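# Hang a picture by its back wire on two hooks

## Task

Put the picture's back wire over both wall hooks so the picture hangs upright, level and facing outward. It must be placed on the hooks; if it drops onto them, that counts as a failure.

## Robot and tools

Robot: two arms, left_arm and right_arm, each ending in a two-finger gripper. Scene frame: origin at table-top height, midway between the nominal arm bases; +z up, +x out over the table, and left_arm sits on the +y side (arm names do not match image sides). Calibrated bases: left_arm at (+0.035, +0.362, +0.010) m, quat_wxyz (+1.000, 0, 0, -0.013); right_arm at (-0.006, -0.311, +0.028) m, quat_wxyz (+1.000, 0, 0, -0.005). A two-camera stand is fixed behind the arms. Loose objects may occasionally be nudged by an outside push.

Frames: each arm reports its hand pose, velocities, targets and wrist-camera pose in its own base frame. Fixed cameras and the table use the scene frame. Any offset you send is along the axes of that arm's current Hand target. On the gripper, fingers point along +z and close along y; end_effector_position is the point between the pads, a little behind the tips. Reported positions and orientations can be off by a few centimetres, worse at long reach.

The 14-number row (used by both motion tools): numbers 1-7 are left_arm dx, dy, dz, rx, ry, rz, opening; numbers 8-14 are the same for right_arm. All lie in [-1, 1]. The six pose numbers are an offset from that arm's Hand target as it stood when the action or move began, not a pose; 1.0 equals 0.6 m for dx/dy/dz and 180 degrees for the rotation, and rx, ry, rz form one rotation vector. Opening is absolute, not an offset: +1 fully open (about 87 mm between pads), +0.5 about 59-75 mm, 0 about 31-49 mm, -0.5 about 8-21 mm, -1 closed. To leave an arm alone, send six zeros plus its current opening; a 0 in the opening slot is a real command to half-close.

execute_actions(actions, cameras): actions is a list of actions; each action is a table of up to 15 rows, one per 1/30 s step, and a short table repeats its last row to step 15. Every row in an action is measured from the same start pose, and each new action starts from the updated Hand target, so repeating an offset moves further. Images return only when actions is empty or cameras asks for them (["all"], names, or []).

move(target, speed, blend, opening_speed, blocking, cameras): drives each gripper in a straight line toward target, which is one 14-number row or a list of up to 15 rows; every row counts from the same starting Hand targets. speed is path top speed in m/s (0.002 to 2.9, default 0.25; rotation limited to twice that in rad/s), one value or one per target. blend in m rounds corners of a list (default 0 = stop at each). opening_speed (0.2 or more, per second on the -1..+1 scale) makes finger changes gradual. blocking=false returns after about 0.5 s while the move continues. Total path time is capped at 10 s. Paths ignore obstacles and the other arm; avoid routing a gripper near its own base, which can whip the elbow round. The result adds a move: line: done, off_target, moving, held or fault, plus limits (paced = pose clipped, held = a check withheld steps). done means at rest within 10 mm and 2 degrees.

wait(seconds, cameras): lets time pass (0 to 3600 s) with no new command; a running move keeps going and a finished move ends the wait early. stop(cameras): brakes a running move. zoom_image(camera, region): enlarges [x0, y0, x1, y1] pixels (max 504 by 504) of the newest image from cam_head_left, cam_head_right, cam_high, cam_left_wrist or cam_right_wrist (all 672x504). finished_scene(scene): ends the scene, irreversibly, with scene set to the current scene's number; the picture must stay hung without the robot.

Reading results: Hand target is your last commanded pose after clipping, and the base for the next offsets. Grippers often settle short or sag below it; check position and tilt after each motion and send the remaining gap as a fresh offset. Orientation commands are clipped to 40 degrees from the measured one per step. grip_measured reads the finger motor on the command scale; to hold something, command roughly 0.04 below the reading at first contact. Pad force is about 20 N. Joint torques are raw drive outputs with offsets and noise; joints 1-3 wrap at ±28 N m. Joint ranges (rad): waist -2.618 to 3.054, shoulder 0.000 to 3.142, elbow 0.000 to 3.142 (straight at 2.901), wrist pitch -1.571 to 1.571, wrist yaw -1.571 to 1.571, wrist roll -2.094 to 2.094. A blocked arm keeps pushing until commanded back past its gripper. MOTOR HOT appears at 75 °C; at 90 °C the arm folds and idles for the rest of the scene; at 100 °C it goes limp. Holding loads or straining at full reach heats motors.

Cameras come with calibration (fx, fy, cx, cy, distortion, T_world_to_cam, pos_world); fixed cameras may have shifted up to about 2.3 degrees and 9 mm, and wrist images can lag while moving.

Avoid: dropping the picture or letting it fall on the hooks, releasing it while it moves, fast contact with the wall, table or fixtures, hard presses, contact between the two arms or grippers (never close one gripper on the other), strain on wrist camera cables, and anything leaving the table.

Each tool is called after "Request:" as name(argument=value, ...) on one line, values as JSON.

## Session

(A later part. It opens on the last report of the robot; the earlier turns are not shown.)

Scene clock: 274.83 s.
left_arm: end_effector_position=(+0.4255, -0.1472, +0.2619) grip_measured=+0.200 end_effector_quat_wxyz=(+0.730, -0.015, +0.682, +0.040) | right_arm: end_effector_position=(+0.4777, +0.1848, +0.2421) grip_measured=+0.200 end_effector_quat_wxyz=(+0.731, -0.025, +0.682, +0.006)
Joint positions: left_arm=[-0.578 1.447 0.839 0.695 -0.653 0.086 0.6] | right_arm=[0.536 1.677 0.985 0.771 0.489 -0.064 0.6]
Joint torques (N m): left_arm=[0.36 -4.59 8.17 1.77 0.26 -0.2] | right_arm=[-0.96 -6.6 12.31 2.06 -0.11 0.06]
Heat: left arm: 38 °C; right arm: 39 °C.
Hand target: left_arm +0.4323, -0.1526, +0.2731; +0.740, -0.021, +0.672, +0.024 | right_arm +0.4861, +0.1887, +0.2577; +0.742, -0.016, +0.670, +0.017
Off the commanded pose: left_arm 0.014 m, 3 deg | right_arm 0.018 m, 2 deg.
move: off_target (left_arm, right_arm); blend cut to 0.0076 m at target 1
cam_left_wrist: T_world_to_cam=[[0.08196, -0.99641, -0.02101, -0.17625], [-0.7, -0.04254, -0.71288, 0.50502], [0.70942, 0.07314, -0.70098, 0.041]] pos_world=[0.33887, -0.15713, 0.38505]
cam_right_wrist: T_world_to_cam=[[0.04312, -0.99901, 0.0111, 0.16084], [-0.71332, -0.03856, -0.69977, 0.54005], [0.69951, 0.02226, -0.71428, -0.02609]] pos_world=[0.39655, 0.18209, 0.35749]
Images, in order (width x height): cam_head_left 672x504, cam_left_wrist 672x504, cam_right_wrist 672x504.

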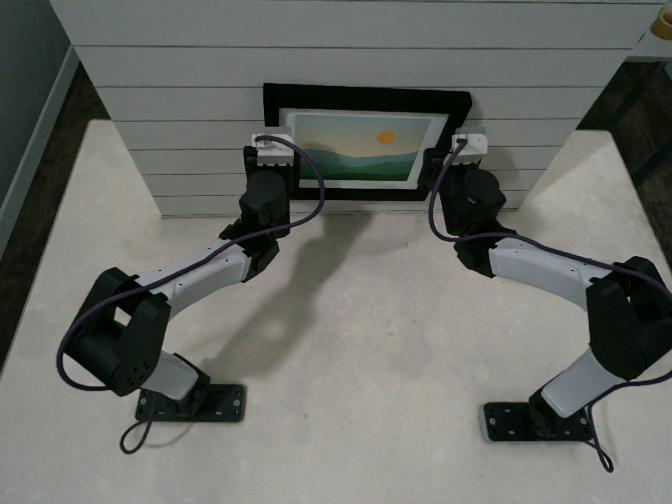

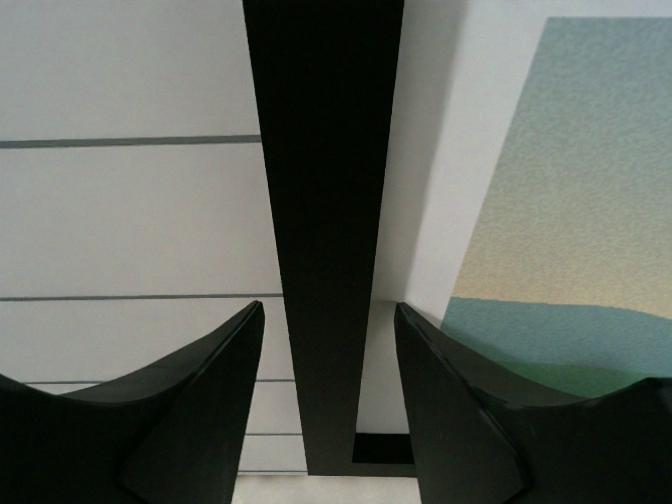

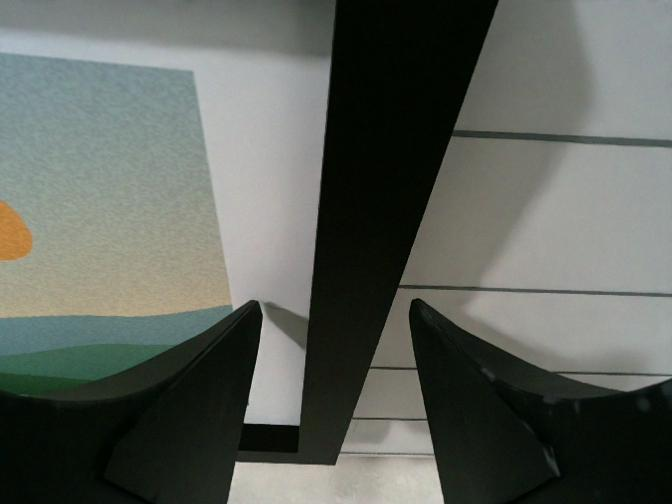

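Request:
move(target=[[0,0,0.008,0,0,0,0.2,0,-0.008,0.01,0,0,0,0.2],[0,0,0.008,0,0,0,-0.8,0,-0.008,0.01,0,0,0,-0.8]], opening_speed=0.6, speed=0.05, cameras=["cam_head_left","cam_head_right","cam_left_wrist","cam_right_wrist"])

Scene clock: 281.83 s.
left_arm: end_effector_position=(+0.4306, -0.1471, +0.2627) grip_measured=-0.179 end_effector_quat_wxyz=(+0.731, -0.015, +0.682, +0.037) | right_arm: end_effector_position=(+0.4837, +0.1812, +0.2427) grip_measured=-0.316 end_effector_quat_wxyz=(+0.731, -0.024, +0.682, +0.010)
Joint positions: left_arm=[-0.567 1.461 0.854 0.695 -0.639 0.081 0.411] | right_arm=[0.516 1.686 0.999 0.764 0.466 -0.056 0.342]
Joint torques (N m): left_arm=[0.23 -4.68 8.2 1.76 0.22 -0.18] | right_arm=[-0.96 -6.54 12.42 2.08 -0.09 0]
Heat: left arm: 38 °C; right arm: 40 °C.
Hand target: left_arm +0.4371, -0.1523, +0.2735; +0.740, -0.021, +0.672, +0.024 | right_arm +0.4924, +0.1841, +0.2584; +0.742, -0.016, +0.670, +0.017
Off the commanded pose: left_arm 0.014 m, 2 deg | right_arm 0.018 m, 2 deg.
move: off_target (left_arm, right_arm); target 2's new opening was sent with right_arm's hand 0.018 m and 2 deg from that target
cam_left_wrist: T_world_to_cam=[[0.07945, -0.9967, -0.01681, -0.17652], [-0.69915, -0.04369, -0.71364, 0.50881], [0.71055, 0.06845, -0.70031, 0.03657]] pos_world=[0.34377, -0.15621, 0.38575]
cam_right_wrist: T_world_to_cam=[[0.04743, -0.99886, 0.00572, 0.15617], [-0.71416, -0.03791, -0.69895, 0.54457], [0.69837, 0.02906, -0.71515, -0.03027]] pos_world=[0.40264, 0.17751, 0.35809]

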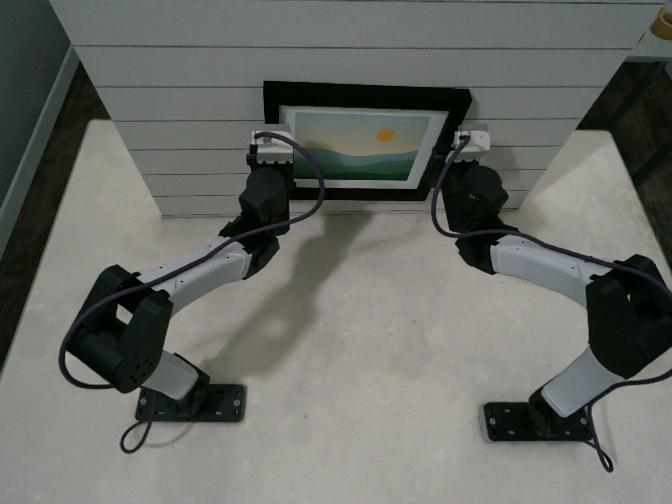

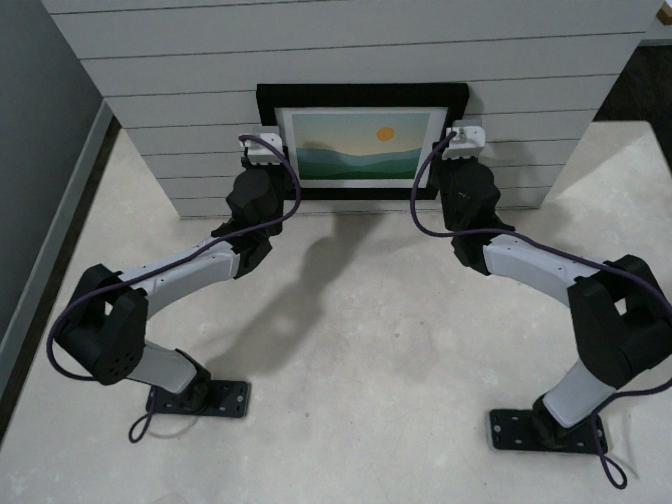

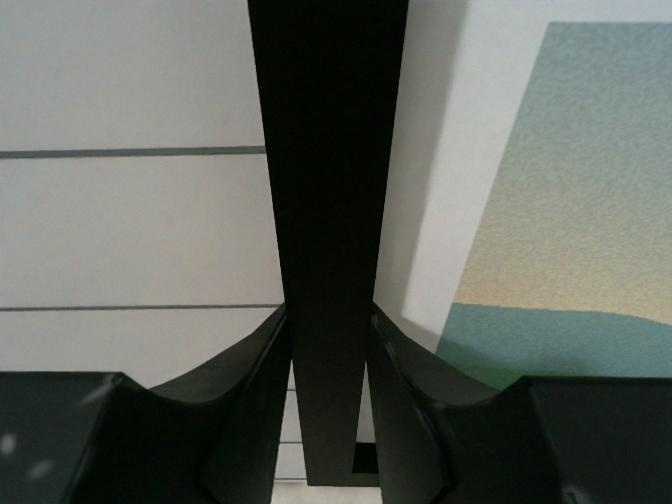

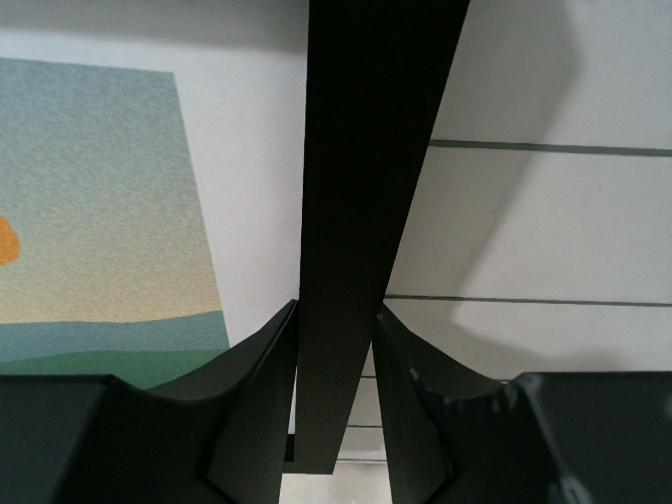

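Request:
move(target=[[-0.111,0.01,0.013,0,0,0,-0.8,-0.1437,0.003,0.016,0,0,0,-0.8],[-0.111,0.022,0.013,0,0,0,-0.8,-0.1437,0.006,0.016,0,0,0,-0.8],[0.0375,0.014,0,0,0,0,-0.8,0.0215,-0.003,0,0,0,0,-0.8]], speed=[0.08,0.05,0.08], cameras=["cam_head_left","cam_head_right","cam_high"])

Request:
zoom_image(camera="cam_head_left", region=[220, 60, 280, 110])

Request:
zoom_image(camera="cam_head_left", region=[450, 60, 510, 110])

Request:
zoom_image(camera="cam_head_right", region=[220, 60, 280, 110])

Request:
zoom_image(camera="cam_head_right", region=[450, 60, 510, 110])

Scene clock: 303.50 s.
left_arm: end_effector_position=(+0.4325, -0.1414, +0.2579) grip_measured=-0.177 end_effector_quat_wxyz=(+0.739, -0.020, +0.673, +0.026) | right_arm: end_effector_position=(+0.4861, +0.1825, +0.2500) grip_measured=-0.335 end_effector_quat_wxyz=(+0.735, -0.015, +0.678, +0.016)
Joint positions: left_arm=[-0.542 1.466 0.812 0.767 -0.604 0.07 0.411] | right_arm=[0.516 1.689 1.018 0.762 0.47 -0.043 0.333]
Joint torques (N m): left_arm=[0.38 -2.93 5.82 1.96 0.15 -0.12] | right_arm=[-1.62 -4.68 7.92 2.66 -0.19 -0.11]
Heat: left arm: 41 °C; right arm: 43 °C.
Hand target: left_arm +0.4388, -0.1438, +0.2512; +0.740, -0.021, +0.672, +0.024 | right_arm +0.4937, +0.1823, +0.2455; +0.742, -0.016, +0.670, +0.017
Off the commanded pose: left_arm 0.009 m, 0 deg | right_arm 0.009 m, 1 deg.
move: done

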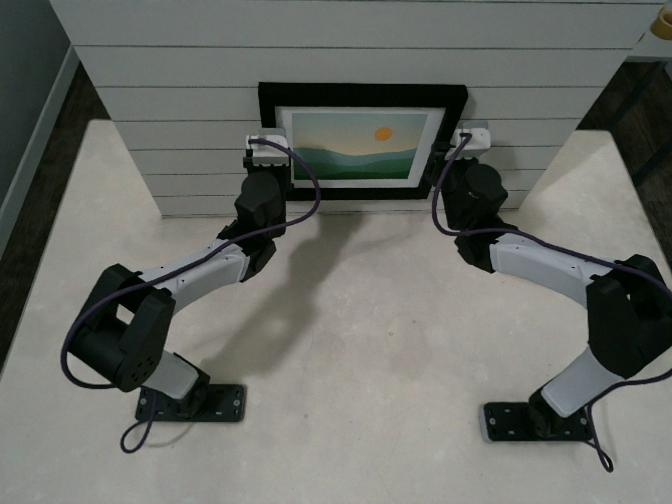

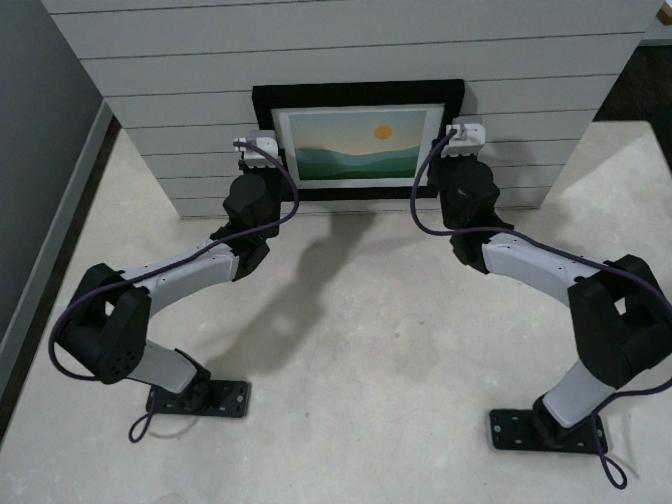

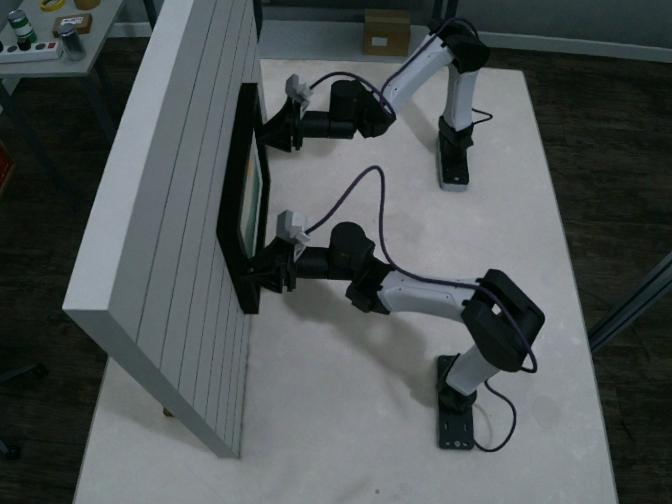

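Scaled by 8.400 from the camera's image (finer frame: 960x720).

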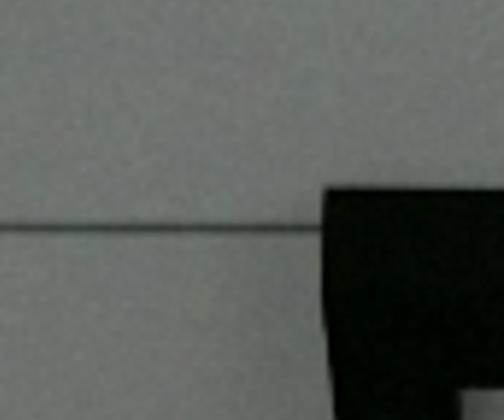

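Scaled by 8.400 from the camera's image (finer frame: 960x720).

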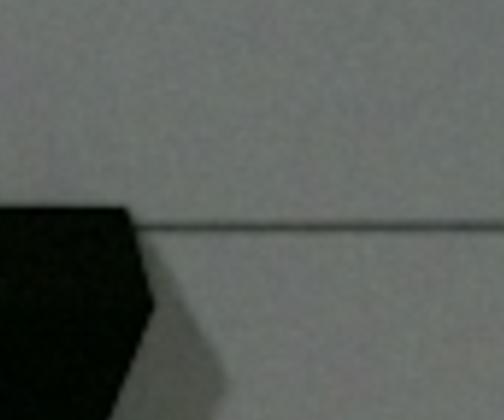

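Scaled by 8.400 from the camera's image (finer frame: 960x720).

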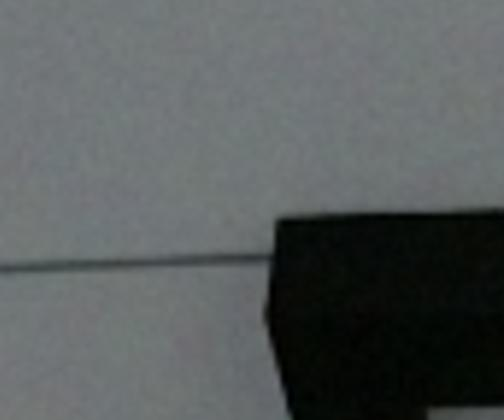

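Scaled by 8.400 from the camera's image (finer frame: 960x720).

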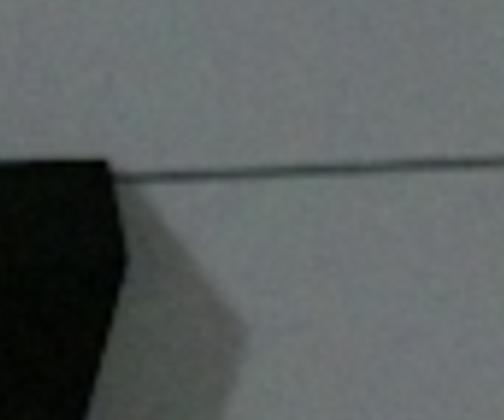

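Request:
move(target=[[0.02,-0.003,-0.006,0,0,0,-0.8,-0.06,-0.003,-0.004,0,0,0,-0.8],[0.012,-0.002,-0.008,0,0,0,-0.8,-0.005,-0.002,-0.008,0,0,0,-0.8],[0.012,-0.002,-0.008,0,0,0,0.1,-0.005,-0.002,-0.008,0,0,0,0.2]], speed=0.06, opening_speed=0.4, cameras=["cam_head_left","cam_head_right","cam_left_wrist","cam_right_wrist"])

Request:
zoom_image(camera="cam_head_left", region=[220, 60, 280, 110])

Request:
zoom_image(camera="cam_head_left", region=[450, 60, 510, 110])

Scene clock: 317.77 s.
left_arm: end_effector_position=(+0.4309, -0.1355, +0.2547) grip_measured=+0.099 end_effector_quat_wxyz=(+0.747, -0.040, +0.662, +0.036) | right_arm: end_effector_position=(+0.4844, +0.1694, +0.2503) grip_measured=+0.199 end_effector_quat_wxyz=(+0.739, +0.003, +0.674, -0.011)
Joint positions: left_arm=[-0.549 1.484 0.782 0.853 -0.652 0.08 0.55] | right_arm=[0.515 1.685 1.002 0.79 0.532 -0.064 0.6]
Joint torques (N m): left_arm=[-0.05 -4.08 5.63 1.44 0.48 -0.2] | right_arm=[-1.07 -6.27 7.91 2.22 -0.78 0.08]
Heat: left arm: 39 °C; right arm: 41 °C.
Hand target: left_arm +0.4348, -0.1452, +0.2434; +0.740, -0.021, +0.672, +0.024 | right_arm +0.4887, +0.1809, +0.2481; +0.742, -0.016, +0.670, +0.017
Off the commanded pose: left_arm 0.015 m, 3 deg | right_arm 0.013 m, 4 deg.
move: off_target (left_arm, right_arm); target 3's new opening was sent with left_arm's hand 0.012 m and 2 deg from that target
cam_left_wrist: T_world_to_cam=[[0.11029, -0.99363, 0.02302, -0.18819], [-0.65865, -0.09042, -0.74699, 0.4885], [0.74432, 0.06722, -0.66443, 0.00613]] pos_world=[0.33794, -0.14323, 0.37331]
cam_right_wrist: T_world_to_cam=[[-0.01955, -0.99978, -0.00717, 0.18016], [-0.69787, 0.01878, -0.71598, 0.53675], [0.71596, -0.009, -0.69808, -0.03143]] pos_world=[0.40061, 0.16975, 0.36366]

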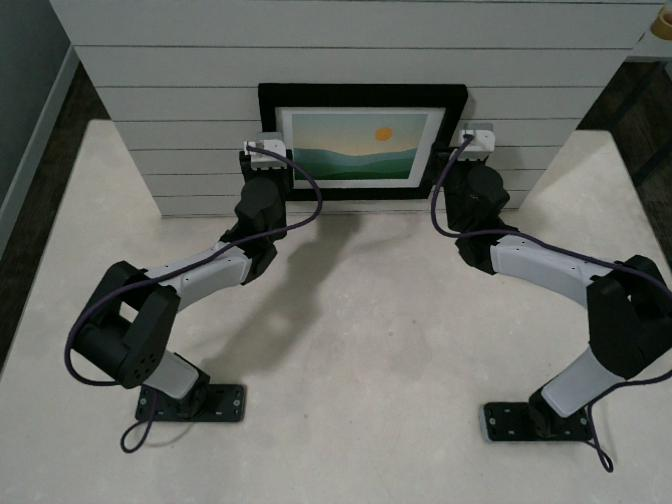

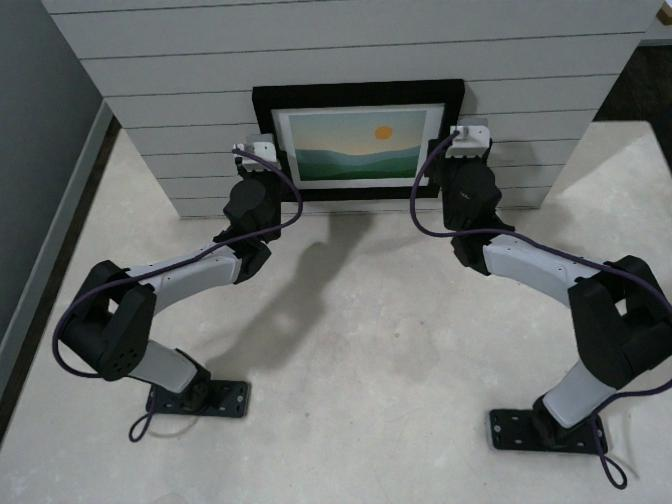

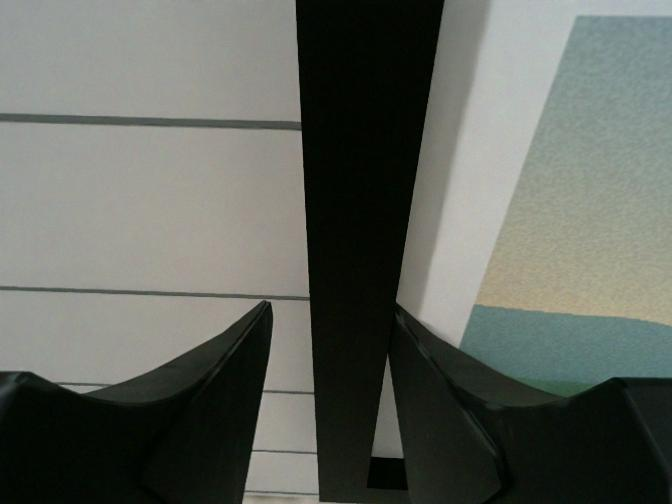

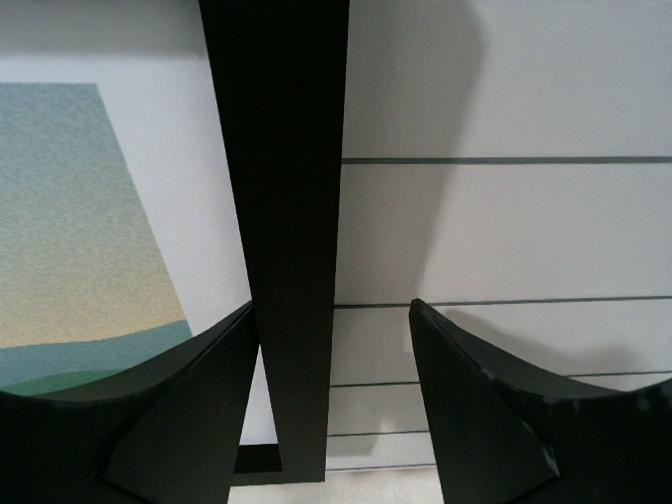

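Scaled by 8.400 from the camera's image (finer frame: 960x720).

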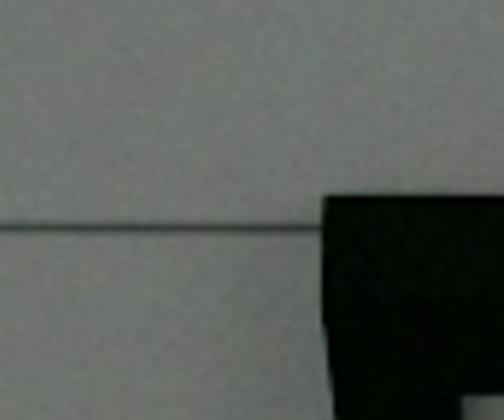

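Scaled by 8.400 from the camera's image (finer frame: 960x720).

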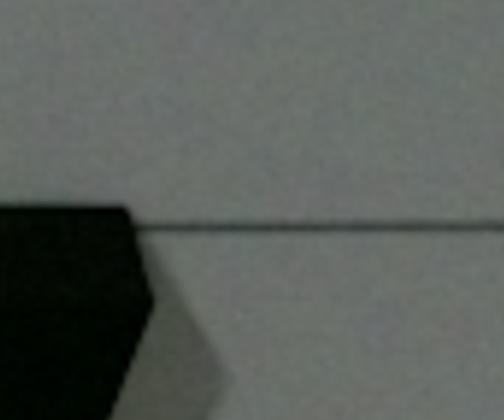

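Request:
move(target=[[0,-0.01,0,0,0,0,0.3,0,0.017,0,0,0,0,0.3],[0,-0.01,-0.03,0,0,0,0.3,0,0.017,-0.03,0,0,0,0.3],[0,-0.005,-0.16,0,0,0,0.3,0,0.01,-0.16,0,0,0,0.3]], speed=[0.04,0.04,0.15], blend=[0,0.005,0], cameras=["cam_head_left","cam_head_right","cam_high"])

Request:
zoom_image(camera="cam_head_left", region=[240, 50, 490, 230])

Request:
zoom_image(camera="cam_head_right", region=[240, 50, 490, 230])

Scene clock: 327.10 s.
left_arm: end_effector_position=(+0.3431, -0.1569, +0.2254) grip_measured=+0.300 end_effector_quat_wxyz=(+0.732, -0.011, +0.681, +0.029) | right_arm: end_effector_position=(+0.3980, +0.1846, +0.2240) grip_measured=+0.300 end_effector_quat_wxyz=(+0.729, -0.025, +0.684, +0.010)
Joint positions: left_arm=[-0.793 1.26 0.53 0.839 -0.845 0.106 0.65] | right_arm=[0.675 1.459 0.692 0.843 0.623 -0.066 0.65]
Joint torques (N m): left_arm=[-0.46 -5.86 5.01 1.7 -0.01 -0.03] | right_arm=[0.09 -8.42 6.39 2.3 0.03 -0.11]
Heat: left arm: 39 °C; right arm: 40 °C.
Hand target: left_arm +0.3395, -0.1543, +0.2342; +0.740, -0.021, +0.672, +0.024 | right_arm +0.3930, +0.1824, +0.2383; +0.742, -0.016, +0.670, +0.018
Off the commanded pose: left_arm 0.010 m, 2 deg | right_arm 0.015 m, 3 deg.
move: off_target (right_arm)

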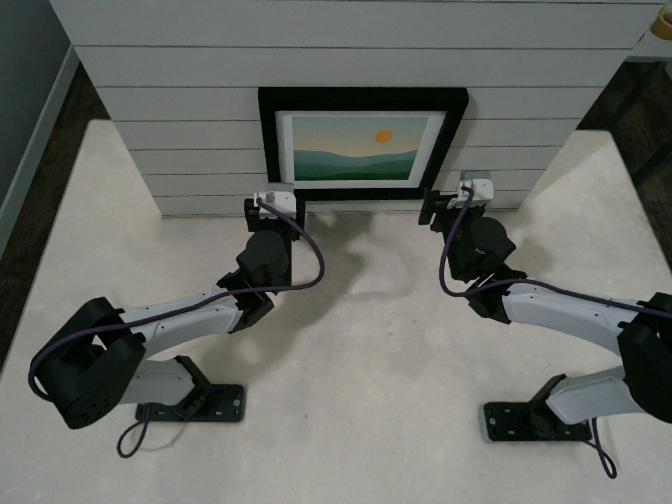

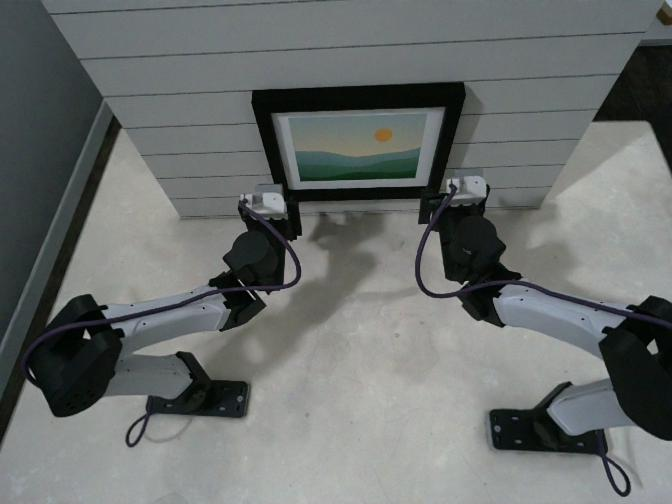

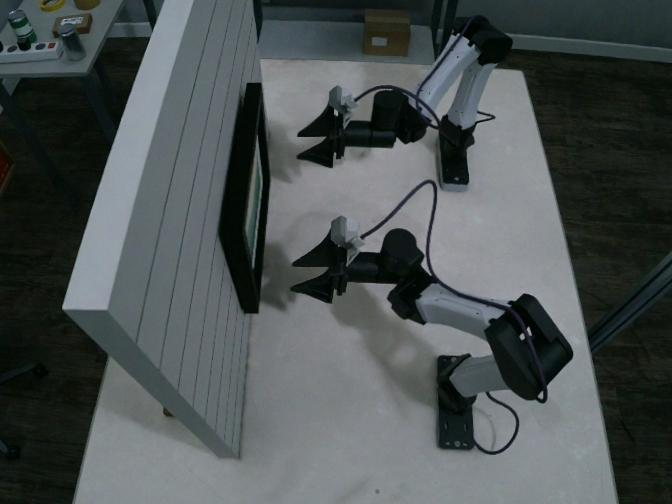

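Scaled by 2.016 from the camera's image (finer frame: 960x720).

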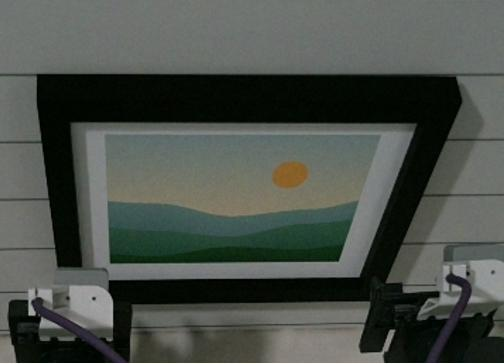

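Scaled by 2.016 from the camera's image (finer frame: 960x720).

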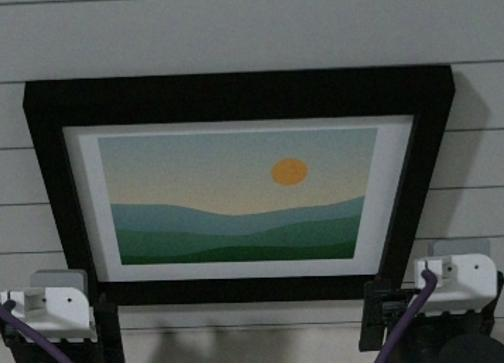

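Request:
finished_scene(scene=2)

The scene is finished: the task was done.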